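# Move the wooden block from bench to cart floor

## Task

Pick the wooden block up from the bench and lay it flat on the floor of the cart, at the cart's handle end next to the profiles. The drop flap must remain open, and anything that was already in place must still be in place at the finish. The scene is done only when the block has been released, both grippers are empty and away from the cart, the robot has backed clear and touches nothing, and it is upright with no fall or tilt.

## Robot and tools

ROBOT. An RB-Y1: a two-wheeled base with two rear casters (it cannot strafe), a folding torso (squat, shift, pitch, yaw), a head with head_camera, and left and right seven-joint arms, each with a parallel gripper and a wrist camera (left_wrist_camera, right_wrist_camera) whose case juts sideways and can collide. The base is 0.58 m wide, extends 0.10 m in front of the wheel axle and 0.57 m behind it, and sweeps a 0.58 m radius when spinning in place.

FRAMES. Base frame: origin on the floor between the drive wheels, x forward, y to the left, z up, metres. The chest, left_hand and right_hand lines are printed in this frame. A hand point sits between the finger pads, 0.03 m back from the tips; fingers point along the hand's -z and close along its x. Odometry frame is the base frame as it was at the start; base_odometry counts only wheel rotation (slip looks like travel), heading in rad, left positive, -3.142 to 3.142.

move. One action per call. Options: base and/or joints (plus optional min_time_s, contact_limits); or target (optionally with min_time_s); or contact_limits by itself. A call with no action just reports state and images.
- base: a single object {x_m_s, turn_rad_s, for_s}: forward speed in m/s (0.005 to 0.4 either sign, or 0), leftward turn rate in rad/s (0.02 to 1.509 either sign, or 0), duration in s (0.1 to 5). A velocity command relative to where the robot is, not a destination. Omitted speeds are 0. Acceleration is 0.4 m/s² (turning 0.5 rad/s²), so it coasts up to 1 s (turn 3.1 s) after for_s. If |x| + 0.27|turn| exceeds 0.4, both are scaled down together.
- joints: an object keyed by joint name with absolute targets; radians, except grippers (left_gripper_m, right_gripper_m: pad opening, 0 to 0.1 m). Ranges: torso_squat_rad 0 to 1.2 (higher lowers the chest), torso_shift_rad -0.3 to 0.6 (positive pushes hips forward), torso_pitch_rad -0.2 to 1.4 (positive bows forward), torso_yaw_rad -1.5 to 1.5 (left positive; raise both shoulder rolls outward by 0.2 or more first). Shoulder pitch ±2.356 (negative swings forward/up); left shoulder roll 0 to 3.141, right -3.141 to 0 (outward); shoulder yaw ±2.094; elbow -2.617 to 0.01 (negative bends); forearm roll ±3.141; wrist pitch -1.57 to 1.919; hand roll ±2.705; head_pan_rad ±0.523 (left positive), head_tilt_rad -0.35 to 1.57 (positive down). Torso combos must hold: squat+shift<=1.52; squat-shift+pitch<=1.57; shift+0.5pitch-0.4squat<=0.7; shift+0.3pitch-0.5squat<=0.39, else the torso stops partway as off_target.
- target: one hand only: side "left" or "right", x, y, z in metres in the base frame (-3 to 3), quat_wxyz in the same convention the hand lines print. It is an absolute pose, solved once into joint angles, so the path is an arc that can bow over 0.1 m; chain shorter steps for long moves. Not accepted while an earlier move is still running.
- min_time_s: 0.1 to 8 s, the shortest duration for each arm, head and torso motion in that action.
- contact_limits: gripper current in mA, 200 to 672.5 (672.5 at start), persists until changed; lower means gentler grip.
- cameras: list of names or ["all"]; [] for none. blocking: true (default) returns when everything rests; false returns in about 0.5 s while motion continues.

Grasping: command an opening at least 0.005 m narrower than the object; the gripper then often reads off_target, which is fine. Arm payload 3 kg.

RESULTS. "move" reads done or the worst status. Hand status: reached (within 10 mm and 2°), short (with the error), refused (with reason). off_target: joint rested away from its goal and may still push. contact_stop (torso only), time_out, limit_stop_at_<name> (built-in limit or self-collision guard) halt a whole group (torso, or one arm) and later calls in the same reply will not run. "joint command not followed" means the arm-collision check held the arm back; the reason follows "cause:". on_its_own lists uncommanded behaviour. lidar_m: 12 distances, 30° sectors counter-clockwise from straight ahead (4th left, 7th rear, 10th right), sensing a plane 0.23 m up; "-" is nothing. wheel_motors_off=1 means the wheels are cut for 2 s after stalling. motor_effort in percent, positive pushes forward; peak in brackets; at rest normally under 30. Joint torques, external torques, wrist force/torque (hand axes, uncalibrated offsets up to 16 N) and motor temperatures are also shown.

OTHER TOOLS. wait(seconds 0 to 10, cameras): lets time pass and returns state; ends early once moves settle. stop(cameras): brakes all running motion. zoom_image(camera, region [x0,y0,x1,y1] pixels, up to 504 square) enlarges the latest image. read_manual gives licence text only. finished_scene(scene) ends the scene; call nothing after it in that reply.

AVOID. The base does not halt on contact and may spin its wheels, turn, or tip the robot if the upper body snags under a table. Do not let the arms strike or squeeze each other, grippers and cameras included; keep shoulder rolls about 0.5 rad outward when both reach forward. Torque at a joint's load limit (shoulders 65.8, elbow 33.8, wrist joints 23.5 N m) freezes the robot for 10 s; motors at 80 °C brake the arm for 30 s or more, so don't hold stretched or blocked poses. Don't drop the block, release it while moving, slam into fixed things, or lean weight far forward. Something may occasionally nudge loose objects.

Each tool is called after ">>>" by a JSON object that holds its "api" and its "payload".

## Session

>>> {"api": "move", "payload": {}}

Scene clock: 0.00 s.
Joint torques (N m): no reading
External joint torques (N m): no reading
Motor temperatures (°C): left_arm=[31 28 32 36 35 33 38] | right_arm=[34 31 32 30 36 36 34]
Wrist force (N): no reading
Wrist torque (N m): no reading
Wrist force, peak (N): no reading
base_odometry: x=+0.000 y=+0.000 heading=+0.000
lidar_m: 0.65 0.68 1.56 4.82 1.63 1.14 1.08 1.13 1.47 3.50 0.97 0.70
base_status: not commanded
joint_positions: torso_squat_rad=+0.350 torso_shift_rad=+0.000 torso_pitch_rad=+0.000 torso_yaw_rad=+0.000 left_shoulder_pitch_rad=+0.049 left_shoulder_roll_rad=+0.015 left_shoulder_yaw_rad=+0.041 left_elbow_rad=-0.149 left_forearm_roll_rad=+0.010 left_wrist_pitch_rad=-0.019 left_hand_roll_rad=+0.045 left_gripper_m=+0.099 right_shoulder_pitch_rad=-0.033 right_shoulder_roll_rad=-0.038 right_shoulder_yaw_rad=+0.024 right_elbow_rad=-0.125 right_forearm_roll_rad=-0.047 right_wrist_pitch_rad=+0.032 right_hand_roll_rad=-0.022 right_gripper_m=+0.099 head_pan_rad=+0.000 head_tilt_rad=+0.400
joint_status: not commanded
wheel_motors_off: 0
motor_effort: left_wheel=+0 right_wheel=+0
chest: x=-0.2280 y=+0.0001 z=+1.2475 quat_wxyz=(+1.000, +0.000, +0.000, +0.000) (m; base frame)
left_hand: x=-0.1861 y=+0.2354 z=+0.5638 quat_wxyz=(+0.997, +0.009, -0.062, +0.055) (m; base frame)
right_hand: x=-0.1506 y=-0.2464 z=+0.5666 quat_wxyz=(+0.998, -0.015, -0.063, -0.016) (m; base frame)
pictures: head_camera, left_wrist_camera, right_wrist_camera

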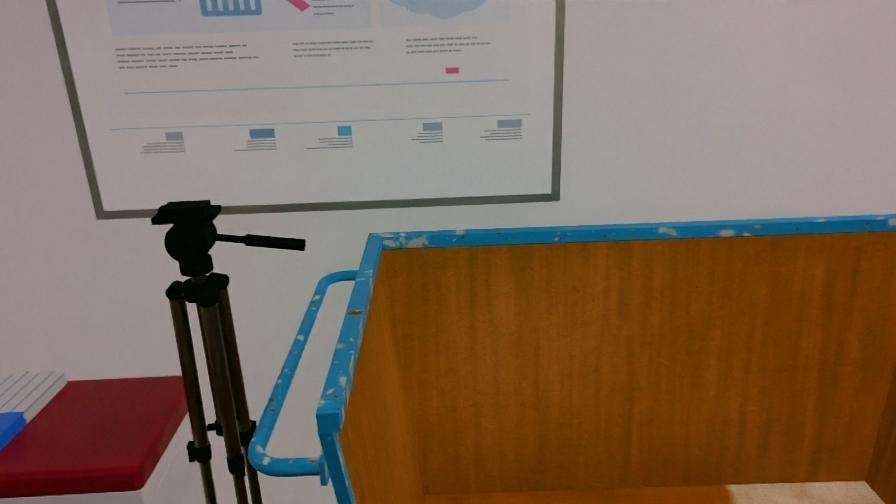

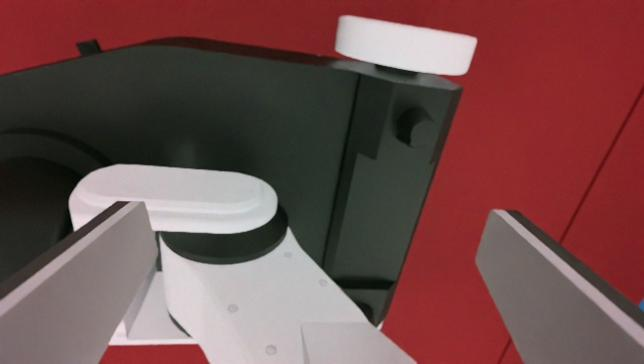

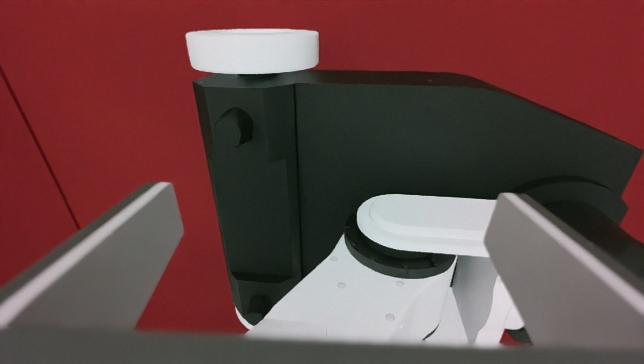

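>>> {"api": "move", "payload": {"joints": {"head_tilt_rad":0.9,"head_pan_rad":-0.2}, "cameras": ["head_camera"]}}

>>> {"api": "move", "payload": {"joints": {"head_tilt_rad":0.6,"head_pan_rad":0.52}, "cameras": ["head_camera"]}}

>>> {"api": "move", "payload": {"joints": {"head_tilt_rad":0.6,"head_pan_rad":-0.52}, "cameras": ["head_camera"]}}

Scene clock: 2.47 s.
Joint torques (N m): left_arm=[-0.92 -0.17 0.83 0.01 -0.03 -0.71 -0.03] | right_arm=[-2.05 -0.8 -0.49 0.03 -0.04 -0.31 0.04]
External joint torques (N m): left_arm=[-0.29 -0.83 0.78 0 -0.04 -0.35 -0.02] | right_arm=[0.2 0.69 -0.44 0.34 -0.08 -0.02 0.03]
Wrist force (N): left_arm=[-0.4 1.2 -7.5] | right_arm=[-1.9 0.6 -5.1]
Wrist torque (N m): left_arm=[-0.27 0.11 0.04] | right_arm=[-0.04 -0.10 -0.09]
Wrist force, peak (N): left_arm=[-0.2 1.9 -8.4] | right_arm=[-2.1 1.1 -5.4]
move: done
base_odometry: x=+0.000 y=+0.000 heading=+0.000
lidar_m: 0.65 0.69 1.56 4.84 1.63 1.15 1.07 1.11 1.47 3.50 0.98 0.70
base_status: not commanded
joint_positions: torso_squat_rad=+0.350 torso_shift_rad=+0.000 torso_pitch_rad=+0.000 torso_yaw_rad=+0.000 left_shoulder_pitch_rad=+0.049 left_shoulder_roll_rad=+0.015 left_shoulder_yaw_rad=+0.041 left_elbow_rad=-0.149 left_forearm_roll_rad=+0.010 left_wrist_pitch_rad=-0.019 left_hand_roll_rad=+0.045 left_gripper_m=+0.099 right_shoulder_pitch_rad=-0.033 right_shoulder_roll_rad=-0.038 right_shoulder_yaw_rad=+0.024 right_elbow_rad=-0.125 right_forearm_roll_rad=-0.047 right_wrist_pitch_rad=+0.032 right_hand_roll_rad=-0.022 right_gripper_m=+0.099 head_pan_rad=-0.200 head_tilt_rad=+0.900
joint_status: all done
wheel_motors_off: 0
motor_effort: left_wheel=+1(1) right_wheel=-1(3)
chest: x=-0.2280 y=+0.0001 z=+1.2475 quat_wxyz=(+1.000, +0.000, +0.000, +0.000) (m; base frame)
left_hand: x=-0.1861 y=+0.2354 z=+0.5638 quat_wxyz=(+0.997, +0.009, -0.062, +0.055) (m; base frame)
right_hand: x=-0.1506 y=-0.2464 z=+0.5666 quat_wxyz=(+0.998, -0.015, -0.063, -0.016) (m; base frame)
pictures: head_camera
camera_calibration:
head_camera: T_world_to_cam=[[-0.205963, -0.978083, -0.0305503, 0.000974441], [-0.726411, 0.173735, -0.664938, 0.864446], [0.655673, -0.11476, -0.746273, 1.16052], [0, 0, 0, 1]] pos_world=[-0.132774, -0.0160506, 1.44089]

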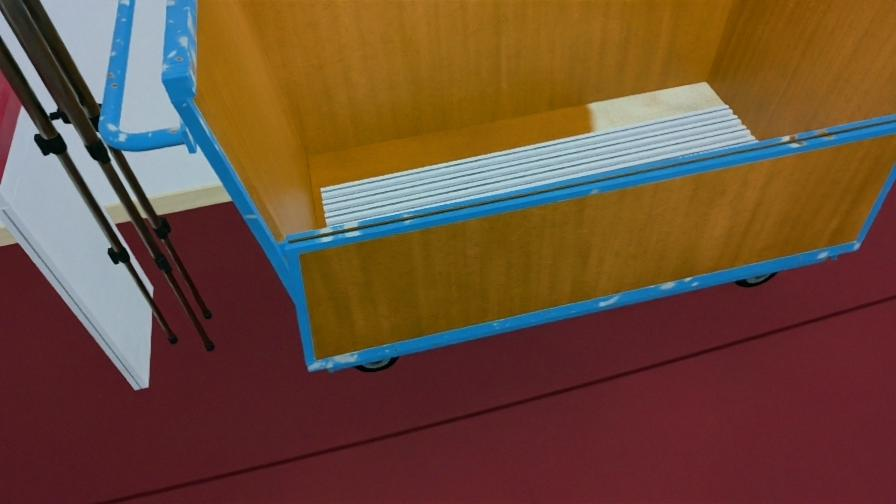

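Scene clock: 3.60 s.
Joint torques (N m): left_arm=[-0.7 -0.19 0.79 -0.03 -0.06 -0.65 -0.1] | right_arm=[-2.3 -0.74 -0.66 0.05 -0.07 -0.22 -0.05]
External joint torques (N m): left_arm=[-0.07 -0.85 0.75 -0.04 -0.06 -0.3 -0.1] | right_arm=[-0.05 0.76 -0.62 0.36 -0.11 0.07 -0.06]
Wrist force (N): left_arm=[-0.1 1.6 -7.2] | right_arm=[-2.0 1.1 -5.3]
Wrist torque (N m): left_arm=[-0.32 0.14 0.12] | right_arm=[-0.09 -0.06 -0.09]
Wrist force, peak (N): left_arm=[-0.2 1.4 -8.4] | right_arm=[-1.6 1.5 -5.6]
move: done
base_odometry: x=+0.000 y=+0.000 heading=+0.000
lidar_m: 0.65 0.68 1.57 4.83 1.62 1.13 1.07 1.12 1.47 3.51 0.99 0.69
base_status: not commanded
joint_positions: torso_squat_rad=+0.350 torso_shift_rad=+0.000 torso_pitch_rad=+0.000 torso_yaw_rad=+0.000 left_shoulder_pitch_rad=+0.049 left_shoulder_roll_rad=+0.015 left_shoulder_yaw_rad=+0.041 left_elbow_rad=-0.149 left_forearm_roll_rad=+0.010 left_wrist_pitch_rad=-0.019 left_hand_roll_rad=+0.045 left_gripper_m=+0.099 right_shoulder_pitch_rad=-0.033 right_shoulder_roll_rad=-0.038 right_shoulder_yaw_rad=+0.024 right_elbow_rad=-0.125 right_forearm_roll_rad=-0.047 right_wrist_pitch_rad=+0.032 right_hand_roll_rad=-0.022 right_gripper_m=+0.099 head_pan_rad=+0.520 head_tilt_rad=+0.600
joint_status: all done
wheel_motors_off: 0
motor_effort: left_wheel=+0(1) right_wheel=-2(2)
chest: x=-0.2280 y=+0.0001 z=+1.2475 quat_wxyz=(+1.000, +0.000, +0.000, +0.000) (m; base frame)
left_hand: x=-0.1861 y=+0.2354 z=+0.5638 quat_wxyz=(+0.997, +0.009, -0.062, +0.055) (m; base frame)
right_hand: x=-0.1506 y=-0.2464 z=+0.5666 quat_wxyz=(+0.998, -0.015, -0.063, -0.016) (m; base frame)
pictures: head_camera
camera_calibration:
head_camera: T_world_to_cam=[[0.498214, -0.866483, -0.0314471, 0.147286], [-0.46132, -0.234194, -0.855767, 1.19539], [0.734143, 0.440863, -0.516405, 0.843793], [0, 0, 0, 1]] pos_world=[-0.141388, 0.0355768, 1.46335]

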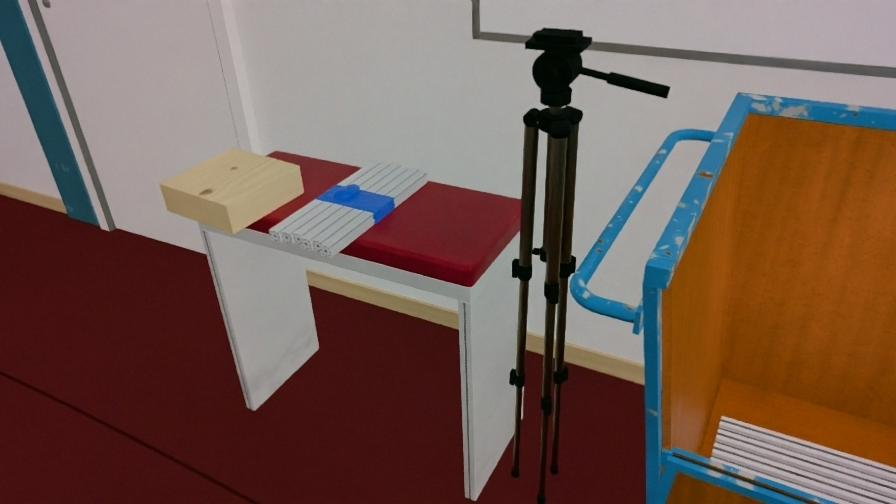

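Scene clock: 4.97 s.
Joint torques (N m): left_arm=[-0.74 -0.3 0.5 0.1 -0.07 -0.62 -0.04] | right_arm=[-2.37 -0.98 -0.46 0.03 -0.16 -0.32 0.02]
External joint torques (N m): left_arm=[-0.11 -0.96 0.46 0.09 -0.07 -0.26 -0.04] | right_arm=[-0.12 0.52 -0.41 0.34 -0.2 -0.03 0.02]
Wrist force (N): left_arm=[1.2 1.3 -7.1] | right_arm=[-1.6 0.9 -4.9]
Wrist torque (N m): left_arm=[-0.32 0.24 0.07] | right_arm=[-0.06 -0.05 -0.11]
Wrist force, peak (N): left_arm=[0.3 1.8 -8.5] | right_arm=[-2.0 1.0 -5.6]
move: done
base_odometry: x=+0.000 y=+0.000 heading=+0.000
lidar_m: 0.65 0.67 1.56 4.84 1.63 1.13 1.07 1.13 1.48 3.53 0.99 0.69
base_status: not commanded
joint_positions: torso_squat_rad=+0.350 torso_shift_rad=+0.000 torso_pitch_rad=+0.000 torso_yaw_rad=+0.000 left_shoulder_pitch_rad=+0.049 left_shoulder_roll_rad=+0.015 left_shoulder_yaw_rad=+0.041 left_elbow_rad=-0.149 left_forearm_roll_rad=+0.010 left_wrist_pitch_rad=-0.019 left_hand_roll_rad=+0.045 left_gripper_m=+0.099 right_shoulder_pitch_rad=-0.033 right_shoulder_roll_rad=-0.038 right_shoulder_yaw_rad=+0.024 right_elbow_rad=-0.125 right_forearm_roll_rad=-0.047 right_wrist_pitch_rad=+0.032 right_hand_roll_rad=-0.022 right_gripper_m=+0.099 head_pan_rad=-0.520 head_tilt_rad=+0.600
joint_status: all done
wheel_motors_off: 0
motor_effort: left_wheel=+0(1) right_wheel=+1(2)
chest: x=-0.2280 y=+0.0001 z=+1.2475 quat_wxyz=(+1.000, +0.000, +0.000, +0.000) (m; base frame)
left_hand: x=-0.1861 y=+0.2354 z=+0.5638 quat_wxyz=(+0.997, +0.009, -0.062, +0.055) (m; base frame)
right_hand: x=-0.1506 y=-0.2464 z=+0.5666 quat_wxyz=(+0.998, -0.015, -0.063, -0.016) (m; base frame)
pictures: head_camera
camera_calibration:
head_camera: T_world_to_cam=[[-0.495067, -0.868285, -0.0314512, -0.0573267], [-0.435413, 0.279258, -0.855821, 1.20073], [0.75188, -0.409995, -0.516314, 0.847427], [0, 0, 0, 1]] pos_world=[-0.142731, -0.0376481, 1.46335]

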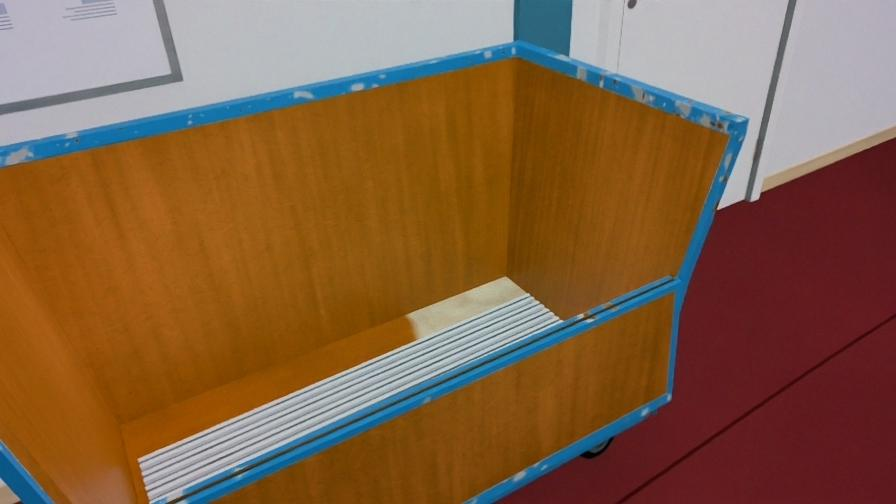

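>>> {"api": "move", "payload": {"base": {"x_m_s":0.25,"for_s":1.2}, "joints": {"torso_squat_rad":0.1,"torso_pitch_rad":0.4,"head_tilt_rad":0.9,"head_pan_rad":0.1}, "cameras": ["head_camera"]}}

Scene clock: 18.10 s.
Joint torques (N m): left_arm=[9.24 -0.04 0.83 4.42 -0.01 0.18 -0.05] | right_arm=[9.03 -0.79 -0.54 4.5 -0.16 0.51 -0.08]
External joint torques (N m): left_arm=[-0.92 -0.83 0.69 0.2 -0.01 -0.26 -0.06] | right_arm=[0.6 0.48 -0.34 0.82 -0.1 0.04 -0.06]
Wrist force (N): left_arm=[2.5 0.8 -7.3] | right_arm=[1.2 1.1 -4.8]
Wrist torque (N m): left_arm=[-0.32 0.26 0.06] | right_arm=[-0.06 0.12 -0.06]
Wrist force, peak (N): left_arm=[2.2 1.0 -8.3] | right_arm=[-1.8 1.2 -5.5]
move: done
base_odometry: x=+0.300 y=+0.000 heading=+0.000
lidar_m: 0.35 0.36 0.80 3.85 2.08 1.46 1.37 1.42 1.87 4.49 0.53 0.36
base_status: done (sent for 1.2 of 1.2 s)
joint_positions: torso_squat_rad=+0.100 torso_shift_rad=+0.000 torso_pitch_rad=+0.400 torso_yaw_rad=+0.000 left_shoulder_pitch_rad=+0.049 left_shoulder_roll_rad=+0.015 left_shoulder_yaw_rad=+0.041 left_elbow_rad=-0.149 left_forearm_roll_rad=+0.010 left_wrist_pitch_rad=-0.019 left_hand_roll_rad=+0.045 left_gripper_m=+0.099 right_shoulder_pitch_rad=-0.033 right_shoulder_roll_rad=-0.038 right_shoulder_yaw_rad=+0.024 right_elbow_rad=-0.125 right_forearm_roll_rad=-0.047 right_wrist_pitch_rad=+0.032 right_hand_roll_rad=-0.022 right_gripper_m=+0.099 head_pan_rad=+0.100 head_tilt_rad=+0.900
joint_status: all done
wheel_motors_off: 0
motor_effort: left_wheel=+1(56) right_wheel=+0(27)
chest: x=-0.1074 y=+0.0001 z=+1.2620 quat_wxyz=(+0.980, +0.000, +0.199, +0.000) (m; base frame)
left_hand: x=-0.3351 y=+0.2354 z=+0.6160 quat_wxyz=(+0.989, +0.019, +0.138, +0.052) (m; base frame)
right_hand: x=-0.3013 y=-0.2464 z=+0.6047 quat_wxyz=(+0.990, -0.018, +0.137, -0.013) (m; base frame)
pictures: head_camera
camera_calibration:
head_camera: T_world_to_cam=[[0.0730142, -0.995272, -0.0640452, 0.0918959], [-0.945473, -0.0486372, -0.32205, 0.505858], [0.317412, 0.0840672, -0.944554, 1.30609], [0, 0, 0, 1]] pos_world=[0.0569964, 0.00626579, 1.40247]

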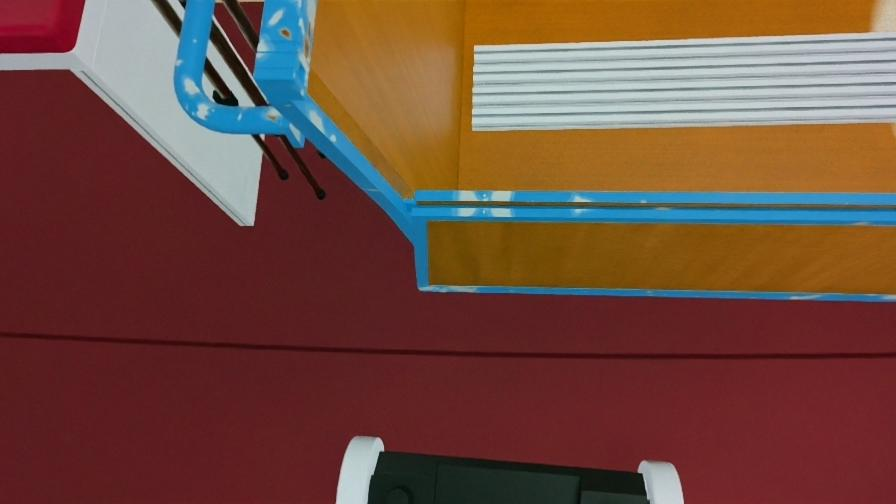

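>>> {"api": "move", "payload": {"base": {"x_m_s":-0.3,"for_s":1.0}, "joints": {"torso_squat_rad":0.3,"torso_pitch_rad":0.1,"head_tilt_rad":0.6,"head_pan_rad":0.0}}}

>>> {"api": "move", "payload": {"base": {"turn_rad_s":0.785,"for_s":2.0}}}

>>> {"api": "move", "payload": {"base": {"x_m_s":0.35,"for_s":4.2}}}

>>> {"api": "move", "payload": {"base": {"turn_rad_s":-0.785,"for_s":2.0}, "cameras": ["head_camera"]}}

Scene clock: 31.80 s.
Joint torques (N m): left_arm=[1.18 -0.28 0.98 1.31 -0.07 -0.39 0.03] | right_arm=[0.18 -0.75 -0.76 1.1 -0.14 -0.07 0.05]
External joint torques (N m): left_arm=[-0.95 -0.98 0.92 0.22 -0.07 -0.23 0.03] | right_arm=[-0.26 0.71 -0.67 0.4 -0.16 0.03 0.05]
Wrist force (N): left_arm=[0.7 1.4 -7.5] | right_arm=[-1.3 0.9 -5.2]
Wrist torque (N m): left_arm=[-0.32 0.17 0.09] | right_arm=[-0.08 -0.04 -0.09]
Wrist force, peak (N): left_arm=[3.0 0.8 -8.3] | right_arm=[-1.4 1.4 -5.5]
move: done
base_odometry: x=+0.000 y=+0.000 heading=+0.001
lidar_m: 0.65 0.68 1.55 4.83 1.61 1.14 1.08 1.13 1.50 3.52 0.98 0.70
base_status: done (sent for 1 of 1 s)
joint_positions: torso_squat_rad=+0.300 torso_shift_rad=+0.000 torso_pitch_rad=+0.100 torso_yaw_rad=+0.000 left_shoulder_pitch_rad=+0.049 left_shoulder_roll_rad=+0.015 left_shoulder_yaw_rad=+0.041 left_elbow_rad=-0.149 left_forearm_roll_rad=+0.010 left_wrist_pitch_rad=-0.019 left_hand_roll_rad=+0.045 left_gripper_m=+0.099 right_shoulder_pitch_rad=-0.033 right_shoulder_roll_rad=-0.038 right_shoulder_yaw_rad=+0.024 right_elbow_rad=-0.125 right_forearm_roll_rad=-0.047 right_wrist_pitch_rad=+0.032 right_hand_roll_rad=-0.022 right_gripper_m=+0.099 head_pan_rad=+0.000 head_tilt_rad=+0.600
joint_status: all done
wheel_motors_off: 0
motor_effort: left_wheel=-3(25) right_wheel=-17(26)
chest: x=-0.1972 y=+0.0001 z=+1.2571 quat_wxyz=(+0.999, +0.000, +0.050, +0.000) (m; base frame)
left_hand: x=-0.2238 y=+0.2354 z=+0.5727 quat_wxyz=(+0.998, +0.011, -0.012, +0.055) (m; base frame)
right_hand: x=-0.1880 y=-0.2464 z=+0.5719 quat_wxyz=(+1.000, -0.016, -0.013, -0.016) (m; base frame)
pictures: none

Scene clock: 35.70 s.
Joint torques (N m): left_arm=[1.43 -0.22 1.01 1.22 -0.12 -0.46 -0.14] | right_arm=[0.47 -0.86 -0.85 0.94 -0.13 -0.04 -0.01]
External joint torques (N m): left_arm=[-0.7 -0.93 0.94 0.13 -0.13 -0.3 -0.14] | right_arm=[0.02 0.59 -0.76 0.24 -0.15 0.07 -0.01]
Wrist force (N): left_arm=[-0.2 1.1 -7.6] | right_arm=[-0.9 1.2 -5.6]
Wrist torque (N m): left_arm=[-0.25 0.08 0.05] | right_arm=[-0.13 0.00 -0.08]
Wrist force, peak (N): left_arm=[-0.2 1.0 -8.6] | right_arm=[-1.0 0.7 -5.7]
move: done
base_odometry: x=+0.000 y=+0.000 heading=+1.570
lidar_m: 4.97 1.62 1.12 1.07 1.10 1.47 3.59 0.99 0.70 0.67 1.02 1.57
base_status: done (sent for 2 of 2 s)
joint_positions: torso_squat_rad=+0.300 torso_shift_rad=+0.000 torso_pitch_rad=+0.100 torso_yaw_rad=+0.000 left_shoulder_pitch_rad=+0.049 left_shoulder_roll_rad=+0.015 left_shoulder_yaw_rad=+0.041 left_elbow_rad=-0.149 left_forearm_roll_rad=+0.010 left_wrist_pitch_rad=-0.019 left_hand_roll_rad=+0.045 left_gripper_m=+0.099 right_shoulder_pitch_rad=-0.033 right_shoulder_roll_rad=-0.038 right_shoulder_yaw_rad=+0.024 right_elbow_rad=-0.125 right_forearm_roll_rad=-0.047 right_wrist_pitch_rad=+0.032 right_hand_roll_rad=-0.022 right_gripper_m=+0.099 head_pan_rad=+0.000 head_tilt_rad=+0.600
joint_status: not commanded
wheel_motors_off: 0
motor_effort: left_wheel=+6(40) right_wheel=+18(47)
chest: x=-0.1972 y=+0.0001 z=+1.2571 quat_wxyz=(+0.999, +0.000, +0.050, +0.000) (m; base frame)
left_hand: x=-0.2238 y=+0.2354 z=+0.5727 quat_wxyz=(+0.998, +0.011, -0.012, +0.055) (m; base frame)
right_hand: x=-0.1880 y=-0.2464 z=+0.5719 quat_wxyz=(+1.000, -0.016, -0.013, -0.016) (m; base frame)
pictures: none

Scene clock: 41.10 s.
Joint torques (N m): left_arm=[1.92 0.01 0.61 1.01 0.01 -0.42 -0.02] | right_arm=[0.7 -1.06 -0.54 1.4 -0.15 0.12 -0.02]
External joint torques (N m): left_arm=[-0.21 -0.69 0.55 -0.09 0.01 -0.27 -0.02] | right_arm=[0.25 0.4 -0.45 0.69 -0.17 0.22 -0.02]
Wrist force (N): left_arm=[0.1 0.6 -7.7] | right_arm=[-1.0 1.0 -5.2]
Wrist torque (N m): left_arm=[-0.22 0.09 0.12] | right_arm=[-0.10 0.00 -0.10]
Wrist force, peak (N): left_arm=[0.5 1.7 -8.3] | right_arm=[-1.6 1.4 -5.5]
move: done
base_odometry: x=+0.000 y=+1.470 heading=+1.571
lidar_m: 4.16 1.69 1.20 1.13 1.17 1.56 3.81 1.21 1.20 0.84 1.43 1.89
base_status: done (sent for 4.2 of 4.2 s)
joint_positions: torso_squat_rad=+0.300 torso_shift_rad=+0.000 torso_pitch_rad=+0.100 torso_yaw_rad=+0.000 left_shoulder_pitch_rad=+0.049 left_shoulder_roll_rad=+0.015 left_shoulder_yaw_rad=+0.041 left_elbow_rad=-0.149 left_forearm_roll_rad=+0.010 left_wrist_pitch_rad=-0.019 left_hand_roll_rad=+0.045 left_gripper_m=+0.099 right_shoulder_pitch_rad=-0.033 right_shoulder_roll_rad=-0.038 right_shoulder_yaw_rad=+0.024 right_elbow_rad=-0.125 right_forearm_roll_rad=-0.047 right_wrist_pitch_rad=+0.032 right_hand_roll_rad=-0.022 right_gripper_m=+0.099 head_pan_rad=+0.000 head_tilt_rad=+0.600
joint_status: not commanded
wheel_motors_off: 0
motor_effort: left_wheel=+17(46) right_wheel=-17(48)
chest: x=-0.1971 y=+0.0001 z=+1.2571 quat_wxyz=(+0.999, +0.000, +0.050, +0.000) (m; base frame)
left_hand: x=-0.2236 y=+0.2354 z=+0.5727 quat_wxyz=(+0.998, +0.011, -0.012, +0.055) (m; base frame)
right_hand: x=-0.1880 y=-0.2464 z=+0.5719 quat_wxyz=(+1.000, -0.016, -0.013, -0.016) (m; base frame)
pictures: none

Scene clock: 45.00 s.
Joint torques (N m): left_arm=[1.69 -0.53 0.8 1.22 -0.1 -0.36 0.08] | right_arm=[0.83 -1 -0.46 1.31 -0.07 -0.05 0.01]
External joint torques (N m): left_arm=[-0.44 -1.23 0.73 0.12 -0.11 -0.21 0.08] | right_arm=[0.38 0.46 -0.38 0.61 -0.08 0.05 0.01]
Wrist force (N): left_arm=[0.4 0.9 -7.6] | right_arm=[-0.8 0.8 -4.9]
Wrist torque (N m): left_arm=[-0.26 0.15 0.09] | right_arm=[-0.06 0.00 -0.09]
Wrist force, peak (N): left_arm=[0.7 1.9 -8.2] | right_arm=[-1.6 1.2 -5.5]
move: done
base_odometry: x=+0.000 y=+1.470 heading=+0.002
lidar_m: 0.81 1.44 1.89 4.16 1.72 1.20 1.14 1.18 1.55 3.73 1.25 1.20
base_status: done (sent for 2 of 2 s)
joint_positions: torso_squat_rad=+0.300 torso_shift_rad=+0.000 torso_pitch_rad=+0.100 torso_yaw_rad=+0.000 left_shoulder_pitch_rad=+0.049 left_shoulder_roll_rad=+0.015 left_shoulder_yaw_rad=+0.041 left_elbow_rad=-0.149 left_forearm_roll_rad=+0.010 left_wrist_pitch_rad=-0.019 left_hand_roll_rad=+0.045 left_gripper_m=+0.099 right_shoulder_pitch_rad=-0.033 right_shoulder_roll_rad=-0.038 right_shoulder_yaw_rad=+0.024 right_elbow_rad=-0.125 right_forearm_roll_rad=-0.047 right_wrist_pitch_rad=+0.032 right_hand_roll_rad=-0.022 right_gripper_m=+0.099 head_pan_rad=+0.000 head_tilt_rad=+0.600
joint_status: not commanded
wheel_motors_off: 0
motor_effort: left_wheel=+22(42) right_wheel=+3(48)
chest: x=-0.1971 y=+0.0001 z=+1.2571 quat_wxyz=(+0.999, +0.000, +0.050, +0.000) (m; base frame)
left_hand: x=-0.2237 y=+0.2354 z=+0.5727 quat_wxyz=(+0.998, +0.011, -0.012, +0.055) (m; base frame)
right_hand: x=-0.1880 y=-0.2464 z=+0.5719 quat_wxyz=(+1.000, -0.016, -0.013, -0.016) (m; base frame)
pictures: head_camera
camera_calibration:
head_camera: T_world_to_cam=[[-0.00130483, -0.999504, -0.0314619, 0.0446551], [-0.59956, 0.0259618, -0.799908, 1.12163], [0.800329, 0.0178195, -0.599297, 0.940797], [0, 0, 0, 1]] pos_world=[-0.0804049, -0.00125112, 1.46242]

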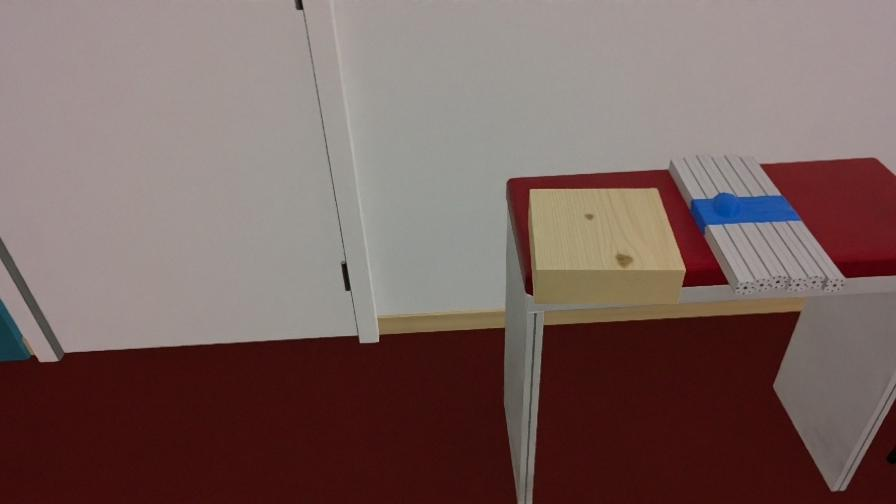

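>>> {"api": "move", "payload": {"base": {"x_m_s":0.3,"for_s":1.0}, "joints": {"torso_squat_rad":0.9,"torso_pitch_rad":0.2,"right_elbow_rad":-1.5,"right_shoulder_roll_rad":-0.15,"right_wrist_pitch_rad":-0.3,"right_shoulder_pitch_rad":0.3,"left_elbow_rad":-1.2,"left_shoulder_roll_rad":0.3,"left_shoulder_pitch_rad":0.5,"head_tilt_rad":0.7}}}

>>> {"api": "move", "payload": {"target": {"side":"right","x":0.36,"y":-0.242,"z":0.742,"quat_wxyz":[0.7071,0,-0.7071,0]}, "cameras": ["head_camera","right_wrist_camera"]}}

Scene clock: 51.47 s.
Joint torques (N m): left_arm=[5.76 5.67 3.97 -3.93 -0.01 -1.23 -0.03] | right_arm=[0.98 -3.78 -2.36 -8.78 0 -1.95 0.05]
External joint torques (N m): left_arm=[-0.57 -1.72 0.24 0.08 -0.07 -0.18 -0.01] | right_arm=[1.56 -0.37 -0.36 -0.76 -0.13 -0.11 0]
Wrist force (N): left_arm=[-2.0 -0.7 -6.4] | right_arm=[-6.7 1.6 -1.0]
Wrist torque (N m): left_arm=[-0.21 0.02 0.10] | right_arm=[-0.21 -0.39 -0.11]
Wrist force, peak (N): left_arm=[0.7 1.8 -8.5] | right_arm=[-7.7 1.3 -0.1]
move: done
base_odometry: x=+0.300 y=+1.470 heading=+0.001
lidar_m: 0.51 1.09 1.51 3.63 2.18 1.53 1.43 1.50 1.96 1.50 1.00 1.17
base_status: done (sent for 1 of 1 s)
joint_positions: torso_squat_rad=+0.900 torso_shift_rad=+0.000 torso_pitch_rad=+0.200 torso_yaw_rad=+0.000 left_shoulder_pitch_rad=+0.500 left_shoulder_roll_rad=+0.300 left_shoulder_yaw_rad=+0.041 left_elbow_rad=-1.200 left_forearm_roll_rad=+0.010 left_wrist_pitch_rad=-0.019 left_hand_roll_rad=+0.045 left_gripper_m=+0.099 right_shoulder_pitch_rad=+0.300 right_shoulder_roll_rad=-0.150 right_shoulder_yaw_rad=+0.024 right_elbow_rad=-1.500 right_forearm_roll_rad=-0.047 right_wrist_pitch_rad=-0.300 right_hand_roll_rad=-0.022 right_gripper_m=+0.099 head_pan_rad=+0.000 head_tilt_rad=+0.700
joint_status: all done
wheel_motors_off: 0
motor_effort: left_wheel=-9(46) right_wheel=+10(46)
chest: x=-0.1666 y=+0.0001 z=+1.0189 quat_wxyz=(+0.995, +0.000, +0.100, +0.000) (m; base frame)
left_hand: x=-0.0878 y=+0.4376 z=+0.4634 quat_wxyz=(+0.953, +0.151, -0.262, -0.020) (m; base frame)
right_hand: x=+0.1692 y=-0.2990 z=+0.6234 quat_wxyz=(+0.792, -0.048, -0.609, +0.014) (m; base frame)
pictures: none

Scene clock: 52.63 s.
Joint torques (N m): left_arm=[5.61 5.82 4.32 -3.91 0.04 -1.19 -0.03] | right_arm=[-10.22 -1.45 -3.06 -10.18 -0.08 -2.01 0.16]
External joint torques (N m): left_arm=[-0.73 -1.57 0.6 0.09 -0.01 -0.14 -0.01] | right_arm=[0.41 1.28 -2.21 -0.51 -0.32 -0.11 0.11]
Wrist force (N): left_arm=[-2.8 -0.6 -6.2] | right_arm=[-7.5 0.6 1.6]
Wrist torque (N m): left_arm=[-0.20 -0.05 0.10] | right_arm=[-0.13 -0.44 -0.15]
Wrist force, peak (N): left_arm=[-2.3 -0.5 -7.2] | right_arm=[-8.4 0.7 0.4]
move: done
base_odometry: x=+0.300 y=+1.470 heading=+0.001
lidar_m: 0.51 1.10 1.49 3.63 2.17 1.53 1.44 1.49 1.95 1.50 0.99 1.16
base_status: not commanded
joint_positions: torso_squat_rad=+0.900 torso_shift_rad=+0.000 torso_pitch_rad=+0.200 torso_yaw_rad=+0.000 left_shoulder_pitch_rad=+0.500 left_shoulder_roll_rad=+0.300 left_shoulder_yaw_rad=+0.041 left_elbow_rad=-1.200 left_forearm_roll_rad=+0.010 left_wrist_pitch_rad=-0.019 left_hand_roll_rad=+0.045 left_gripper_m=+0.099 right_shoulder_pitch_rad=-0.221 right_shoulder_roll_rad=-0.084 right_shoulder_yaw_rad=-0.056 right_elbow_rad=-1.362 right_forearm_roll_rad=-0.091 right_wrist_pitch_rad=-0.195 right_hand_roll_rad=+0.013 right_gripper_m=+0.099 head_pan_rad=+0.000 head_tilt_rad=+0.700
joint_status: all done
wheel_motors_off: 0
motor_effort: left_wheel=-10(11) right_wheel=+10(13)
chest: x=-0.1665 y=+0.0001 z=+1.0189 quat_wxyz=(+0.995, +0.000, +0.100, +0.000) (m; base frame)
left_hand: x=-0.0878 y=+0.4376 z=+0.4634 quat_wxyz=(+0.953, +0.151, -0.262, -0.020) (m; base frame)
right_hand: x=+0.3598 y=-0.2418 z=+0.7423 quat_wxyz=(+0.707, +0.000, -0.707, +0.000) (m; base frame)
right_hand_status: reached (checked arc, planned for 0.9 s): 0 mm and 0.1 deg off.
pictures: head_camera, right_wrist_camera
camera_calibration:
head_camera: T_world_to_cam=[[-0.00752345, -0.999504, -0.0305773, 0.0353372], [-0.746436, 0.0259611, -0.664951, 0.778084], [0.665415, 0.0178213, -0.746261, 0.918614], [0, 0, 0, 1]] pos_world=[-0.0302036, -0.00125113, 1.20399]
right_wrist_camera: T_world_to_cam=[[0.0255809, -0.0289577, -0.999253, 0.724298], [-0.507181, 0.861004, -0.0379352, 0.445851], [0.86146, 0.507773, 0.00733845, -0.120462], [0, 0, 0, 1]] pos_world=[0.311372, -0.301738, 0.741555]

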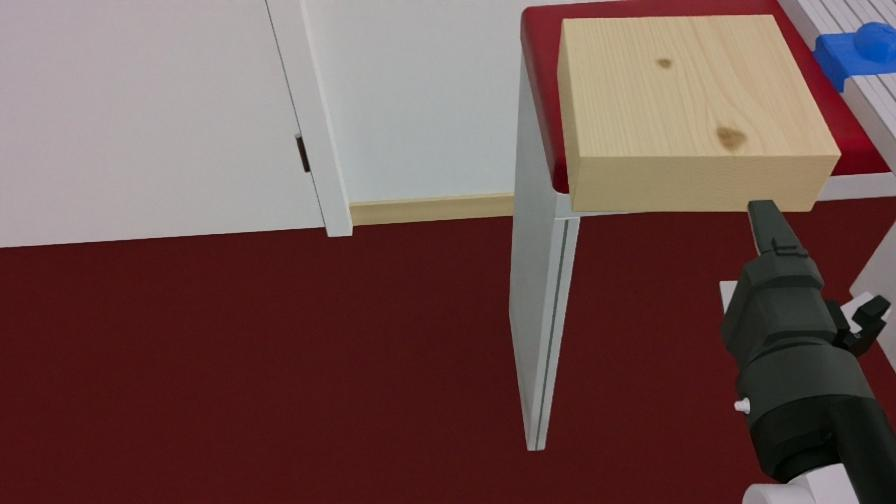

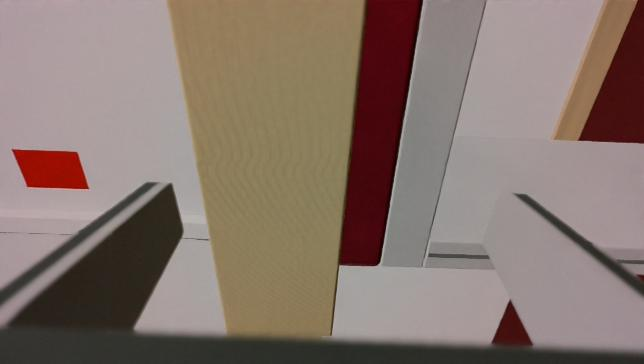

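>>> {"api": "move", "payload": {"target": {"side":"right","x":0.36,"y":-0.222,"z":0.766,"quat_wxyz":[0.7071,0,-0.7071,0]}, "cameras": ["head_camera","right_wrist_camera"]}}

Scene clock: 58.57 s.
Joint torques (N m): left_arm=[5.2 5.62 4.37 -3.98 -0.09 -1.1 -0.08] | right_arm=[-9.77 -0.58 -1.56 -11.19 0.21 -2.04 0.06]
External joint torques (N m): left_arm=[-1.14 -1.77 0.64 0.03 -0.15 -0.06 -0.06] | right_arm=[0.76 0.83 -1.41 -1.24 -0.05 -0.15 0.01]
Wrist force (N): left_arm=[-1.7 0.1 -5.9] | right_arm=[-7.4 0.7 0.8]
Wrist torque (N m): left_arm=[-0.31 0.08 0.12] | right_arm=[-0.16 -0.43 -0.15]
Wrist force, peak (N): left_arm=[-2.3 -0.2 -7.3] | right_arm=[-8.6 0.7 1.8]
move: done
base_odometry: x=+0.300 y=+1.470 heading=+0.001
lidar_m: 0.51 1.10 1.51 3.63 2.18 1.52 1.43 1.49 1.95 1.49 1.00 1.16
base_status: not commanded
joint_positions: torso_squat_rad=+0.900 torso_shift_rad=+0.000 torso_pitch_rad=+0.200 torso_yaw_rad=+0.000 left_shoulder_pitch_rad=+0.500 left_shoulder_roll_rad=+0.300 left_shoulder_yaw_rad=+0.041 left_elbow_rad=-1.200 left_forearm_roll_rad=+0.010 left_wrist_pitch_rad=-0.019 left_hand_roll_rad=+0.045 left_gripper_m=+0.099 right_shoulder_pitch_rad=-0.201 right_shoulder_roll_rad=-0.019 right_shoulder_yaw_rad=-0.061 right_elbow_rad=-1.486 right_forearm_roll_rad=-0.069 right_wrist_pitch_rad=-0.096 right_hand_roll_rad=+0.057 right_gripper_m=+0.099 head_pan_rad=+0.000 head_tilt_rad=+0.700
joint_status: all done
wheel_motors_off: 0
motor_effort: left_wheel=-10(11) right_wheel=+11(12)
chest: x=-0.1665 y=+0.0001 z=+1.0189 quat_wxyz=(+0.995, +0.000, +0.100, +0.000) (m; base frame)
left_hand: x=-0.0879 y=+0.4376 z=+0.4634 quat_wxyz=(+0.953, +0.151, -0.262, -0.020) (m; base frame)
right_hand: x=+0.3601 y=-0.2219 z=+0.7661 quat_wxyz=(+0.707, +0.000, -0.707, +0.000) (m; base frame)
right_hand_status: reached (checked arc, planned for 0.4 s): 0 mm and 0.0 deg off.
pictures: head_camera, right_wrist_camera
camera_calibration:
head_camera: T_world_to_cam=[[-0.00746011, -0.999502, -0.0306489, 0.035425], [-0.746481, 0.0259602, -0.6649, 0.778022], [0.665365, 0.0179186, -0.746303, 0.918664], [0, 0, 0, 1]] pos_world=[-0.0302035, -0.00125137, 1.20399]
right_wrist_camera: T_world_to_cam=[[0.0267455, -0.0289775, -0.999222, 0.748159], [-0.507129, 0.861008, -0.0385432, 0.430306], [0.861455, 0.507765, 0.00833279, -0.131713], [0, 0, 0, 1]] pos_world=[0.311675, -0.281938, 0.76526]

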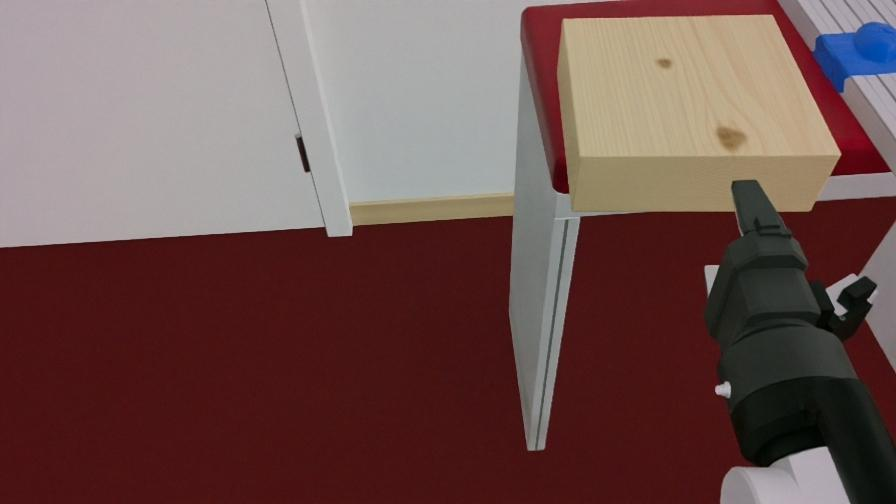

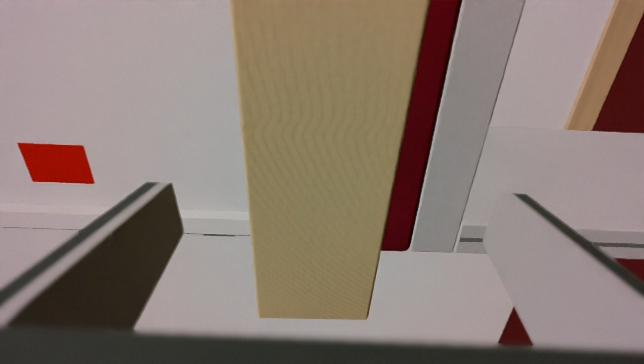

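>>> {"api": "move", "payload": {"target": {"side":"right","x":0.36,"y":-0.216,"z":0.774,"quat_wxyz":[0.7071,0,-0.7071,0]}}}

>>> {"api": "move", "payload": {"base": {"x_m_s":0.1,"for_s":0.9}, "cameras": ["head_camera","right_wrist_camera"]}}

Scene clock: 63.50 s.
Joint torques (N m): left_arm=[5.53 5.76 4.32 -4 -0.07 -1.3 -0.13] | right_arm=[-9.95 -0.17 -1.44 -11.17 0.23 -2.02 0.26]
External joint torques (N m): left_arm=[-0.81 -1.63 0.59 0.01 -0.12 -0.26 -0.11] | right_arm=[0.56 0.88 -1.5 -1.17 -0.02 -0.12 0.21]
Wrist force (N): left_arm=[-2.7 -0.5 -6.7] | right_arm=[-7.1 1.0 1.2]
Wrist torque (N m): left_arm=[-0.19 0.02 0.12] | right_arm=[-0.19 -0.40 -0.13]
Wrist force, peak (N): left_arm=[-1.8 -0.4 -7.8] | right_arm=[-8.2 1.9 1.3]
move: done
base_odometry: x=+0.300 y=+1.470 heading=+0.001
lidar_m: 0.51 1.11 1.48 3.63 2.18 1.53 1.44 1.50 1.94 1.50 1.00 1.16
base_status: not commanded
joint_positions: torso_squat_rad=+0.900 torso_shift_rad=+0.000 torso_pitch_rad=+0.200 torso_yaw_rad=+0.000 left_shoulder_pitch_rad=+0.500 left_shoulder_roll_rad=+0.300 left_shoulder_yaw_rad=+0.041 left_elbow_rad=-1.200 left_forearm_roll_rad=+0.010 left_wrist_pitch_rad=-0.019 left_hand_roll_rad=+0.045 left_gripper_m=+0.099 right_shoulder_pitch_rad=-0.196 right_shoulder_roll_rad=+0.000 right_shoulder_yaw_rad=-0.061 right_elbow_rad=-1.523 right_forearm_roll_rad=-0.063 right_wrist_pitch_rad=-0.065 right_hand_roll_rad=+0.069 right_gripper_m=+0.099 head_pan_rad=+0.000 head_tilt_rad=+0.700
joint_status: all done
wheel_motors_off: 0
motor_effort: left_wheel=-10(10) right_wheel=+11(14)
chest: x=-0.1665 y=+0.0001 z=+1.0189 quat_wxyz=(+0.995, +0.000, +0.100, +0.000) (m; base frame)
left_hand: x=-0.0879 y=+0.4376 z=+0.4634 quat_wxyz=(+0.953, +0.151, -0.262, -0.020) (m; base frame)
right_hand: x=+0.3601 y=-0.2162 z=+0.7740 quat_wxyz=(+0.707, +0.000, -0.708, +0.000) (m; base frame)
right_hand_status: reached (checked arc, planned for 0.2 s): 0 mm and 0.1 deg off.
pictures: none

Scene clock: 65.07 s.
Joint torques (N m): left_arm=[5.98 5.67 4.35 -4 0.03 -1.29 -0.14] | right_arm=[-10.41 0.13 -1.22 -11.29 0.4 -1.9 0.12]
External joint torques (N m): left_arm=[-0.36 -1.72 0.62 0.01 -0.03 -0.25 -0.12] | right_arm=[0.1 1.18 -1.28 -1.29 0.15 -0.01 0.07]
Wrist force (N): left_arm=[-2.3 0.1 -6.8] | right_arm=[-7.1 0.8 1.1]
Wrist torque (N m): left_arm=[-0.27 0.03 0.12] | right_arm=[-0.17 -0.41 -0.15]
Wrist force, peak (N): left_arm=[-2.6 -0.6 -7.0] | right_arm=[-7.9 0.9 1.2]
move: done
base_odometry: x=+0.390 y=+1.470 heading=+0.000
lidar_m: 0.42 1.02 1.36 3.34 2.31 1.62 1.52 1.58 2.08 1.32 0.95 0.43
base_status: done (sent for 0.9 of 0.9 s)
joint_positions: torso_squat_rad=+0.900 torso_shift_rad=+0.000 torso_pitch_rad=+0.200 torso_yaw_rad=+0.000 left_shoulder_pitch_rad=+0.500 left_shoulder_roll_rad=+0.300 left_shoulder_yaw_rad=+0.041 left_elbow_rad=-1.200 left_forearm_roll_rad=+0.010 left_wrist_pitch_rad=-0.019 left_hand_roll_rad=+0.045 left_gripper_m=+0.099 right_shoulder_pitch_rad=-0.196 right_shoulder_roll_rad=+0.000 right_shoulder_yaw_rad=-0.061 right_elbow_rad=-1.523 right_forearm_roll_rad=-0.063 right_wrist_pitch_rad=-0.065 right_hand_roll_rad=+0.069 right_gripper_m=+0.099 head_pan_rad=+0.000 head_tilt_rad=+0.700
joint_status: not commanded
wheel_motors_off: 0
motor_effort: left_wheel=-10(26) right_wheel=+10(33)
chest: x=-0.1665 y=+0.0001 z=+1.0189 quat_wxyz=(+0.995, +0.000, +0.100, +0.000) (m; base frame)
left_hand: x=-0.0878 y=+0.4376 z=+0.4634 quat_wxyz=(+0.953, +0.151, -0.262, -0.020) (m; base frame)
right_hand: x=+0.3601 y=-0.2163 z=+0.7739 quat_wxyz=(+0.707, +0.000, -0.707, +0.000) (m; base frame)
pictures: head_camera, right_wrist_camera
camera_calibration:
head_camera: T_world_to_cam=[[-0.0076085, -0.999502, -0.0306398, 0.0354078], [-0.746574, 0.0260624, -0.664792, 0.777898], [0.665259, 0.0178168, -0.7464, 0.918636], [0, 0, 0, 1]] pos_world=[-0.0301037, -0.00125081, 1.20389]
right_wrist_camera: T_world_to_cam=[[0.0273449, -0.0289716, -0.999206, 0.755923], [-0.507604, 0.860714, -0.0388475, 0.426001], [0.861156, 0.508263, 0.00883009, -0.134829], [0, 0, 0, 1]] pos_world=[0.311678, -0.276236, 0.773062]

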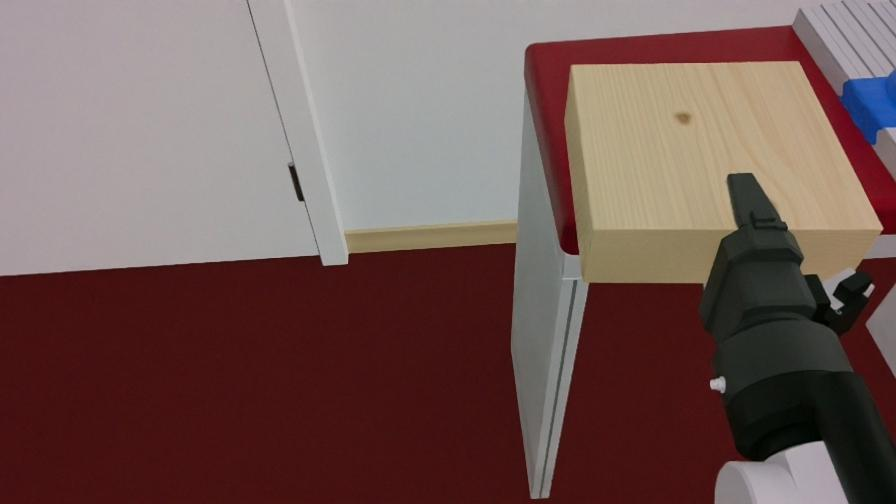

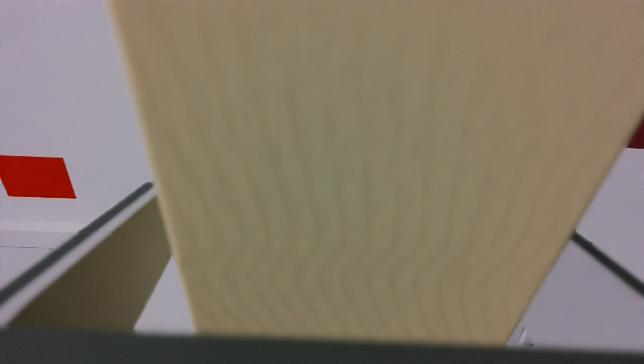

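>>> {"api": "move", "payload": {"joints": {"right_gripper_m":0.05}}}

>>> {"api": "move", "payload": {"target": {"side":"right","x":0.36,"y":-0.216,"z":0.83,"quat_wxyz":[0.7071,0,-0.7071,0]}, "min_time_s": 1.5, "cameras": ["head_camera","right_wrist_camera"]}}

Scene clock: 68.43 s.
Joint torques (N m): left_arm=[5.73 5.62 4.1 -3.91 -0.06 -1.18 0.01] | right_arm=[-11.53 0.01 -1.06 -13.15 0.32 -3.05 0.12]
External joint torques (N m): left_arm=[-0.61 -1.77 0.37 0.09 -0.12 -0.14 0.03] | right_arm=[-1.02 1.06 -1.13 -3.15 0.07 -1.15 0.07]
Wrist force (N): left_arm=[-2.3 -0.2 -6.2] | right_arm=[-13.2 0.9 -1.4]
Wrist torque (N m): left_arm=[-0.23 0.00 0.13] | right_arm=[-0.11 -0.74 -0.29]
Wrist force, peak (N): left_arm=[-2.1 -0.7 -7.6] | right_arm=[-14.6 0.7 -0.5]
move: off_target
base_odometry: x=+0.390 y=+1.470 heading=+0.000
lidar_m: 0.43 1.01 1.37 3.36 2.31 1.62 1.53 1.58 2.09 1.32 0.95 0.43
base_status: not commanded
joint_positions: torso_squat_rad=+0.900 torso_shift_rad=+0.000 torso_pitch_rad=+0.200 torso_yaw_rad=+0.000 left_shoulder_pitch_rad=+0.500 left_shoulder_roll_rad=+0.300 left_shoulder_yaw_rad=+0.041 left_elbow_rad=-1.200 left_forearm_roll_rad=+0.010 left_wrist_pitch_rad=-0.019 left_hand_roll_rad=+0.045 left_gripper_m=+0.099 right_shoulder_pitch_rad=-0.196 right_shoulder_roll_rad=+0.000 right_shoulder_yaw_rad=-0.061 right_elbow_rad=-1.523 right_forearm_roll_rad=-0.063 right_wrist_pitch_rad=-0.065 right_hand_roll_rad=+0.069 right_gripper_m=+0.074 head_pan_rad=+0.000 head_tilt_rad=+0.700
joint_status: right_gripper_m off_target (ended at +0.074, target +0.050)
wheel_motors_off: 0
motor_effort: left_wheel=-10(11) right_wheel=+10(12)
chest: x=-0.1665 y=+0.0001 z=+1.0189 quat_wxyz=(+0.995, +0.000, +0.100, +0.000) (m; base frame)
left_hand: x=-0.0878 y=+0.4376 z=+0.4634 quat_wxyz=(+0.953, +0.151, -0.262, -0.020) (m; base frame)
right_hand: x=+0.3600 y=-0.2163 z=+0.7735 quat_wxyz=(+0.707, +0.000, -0.707, +0.000) (m; base frame)
pictures: none

Scene clock: 70.27 s.
Joint torques (N m): left_arm=[5.73 5.47 4.05 -4 -0.06 -1.24 -0.1] | right_arm=[-19.56 0.04 1.14 -23.37 0.28 -8.19 -0.41]
External joint torques (N m): left_arm=[-0.62 -1.91 0.33 0 -0.12 -0.19 -0.07] | right_arm=[-9.2 1.07 1.09 -13.17 0.06 -6.29 -0.46]
Wrist force (N): left_arm=[-2.7 -0.4 -6.3] | right_arm=[-24.4 0.8 0.6]
Wrist torque (N m): left_arm=[-0.23 -0.07 0.11] | right_arm=[-0.09 1.56 0.19]
Wrist force, peak (N): left_arm=[-2.5 -0.4 -7.3] | right_arm=[-27.0 1.9 -0.2]
move: done
base_odometry: x=+0.390 y=+1.470 heading=+0.000
lidar_m: 0.43 1.00 1.36 3.36 2.31 1.61 1.53 1.59 2.08 1.32 0.95 0.43
base_status: not commanded
joint_positions: torso_squat_rad=+0.900 torso_shift_rad=+0.000 torso_pitch_rad=+0.201 torso_yaw_rad=+0.000 left_shoulder_pitch_rad=+0.500 left_shoulder_roll_rad=+0.300 left_shoulder_yaw_rad=+0.041 left_elbow_rad=-1.200 left_forearm_roll_rad=+0.010 left_wrist_pitch_rad=-0.019 left_hand_roll_rad=+0.045 left_gripper_m=+0.099 right_shoulder_pitch_rad=-0.176 right_shoulder_roll_rad=+0.000 right_shoulder_yaw_rad=-0.060 right_elbow_rad=-1.754 right_forearm_roll_rad=-0.053 right_wrist_pitch_rad=+0.152 right_hand_roll_rad=+0.058 right_gripper_m=+0.074 head_pan_rad=+0.000 head_tilt_rad=+0.700
joint_status: all done
wheel_motors_off: 0
motor_effort: left_wheel=-10(11) right_wheel=+11(12)
chest: x=-0.1663 y=+0.0000 z=+1.0189 quat_wxyz=(+0.995, +0.000, +0.100, +0.000) (m; base frame)
left_hand: x=-0.0879 y=+0.4376 z=+0.4634 quat_wxyz=(+0.953, +0.151, -0.262, -0.020) (m; base frame)
right_hand: x=+0.3593 y=-0.2169 z=+0.8267 quat_wxyz=(+0.708, +0.003, -0.706, +0.003) (m; base frame)
right_hand_status: reached (checked arc, planned for 1.5 s): 3 mm and 0.5 deg off.
pictures: head_camera, right_wrist_camera
camera_calibration:
head_camera: T_world_to_cam=[[-0.00755435, -0.9995, -0.0307148, 0.0355019], [-0.746813, 0.0260654, -0.664523, 0.777791], [0.664991, 0.0179182, -0.746636, 0.918714], [0, 0, 0, 1]] pos_world=[-0.0298037, -0.00125106, 1.2039]
right_wrist_camera: T_world_to_cam=[[0.0227486, -0.0295114, -0.999306, 0.810404], [-0.513539, 0.857268, -0.0370072, 0.428154], [0.857765, 0.514024, 0.00434638, -0.128043], [0, 0, 0, 1]] pos_world=[0.311269, -0.27731, 0.826243]

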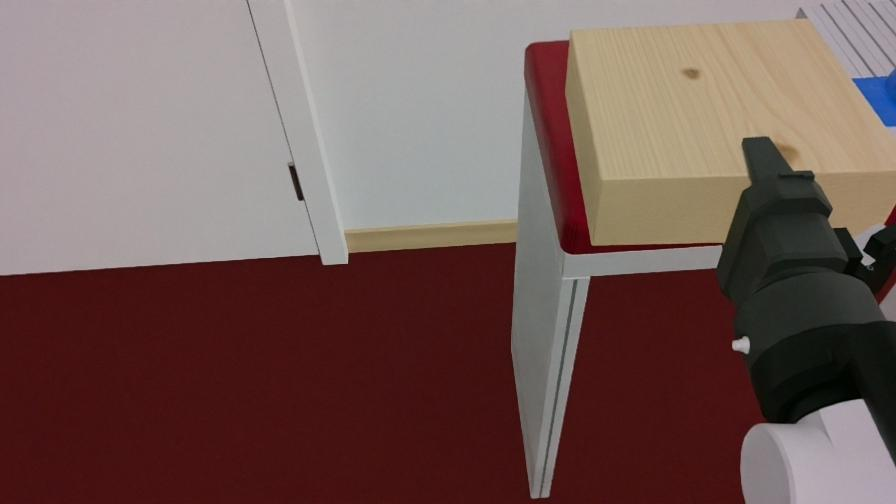

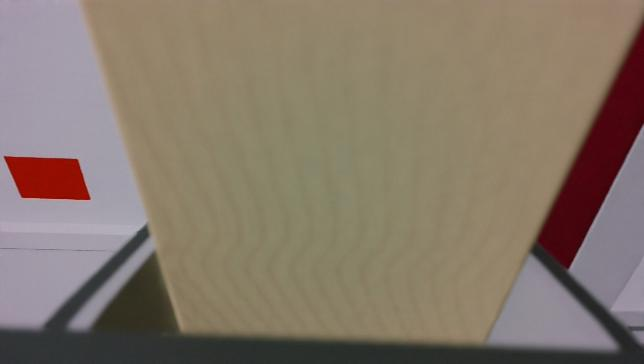

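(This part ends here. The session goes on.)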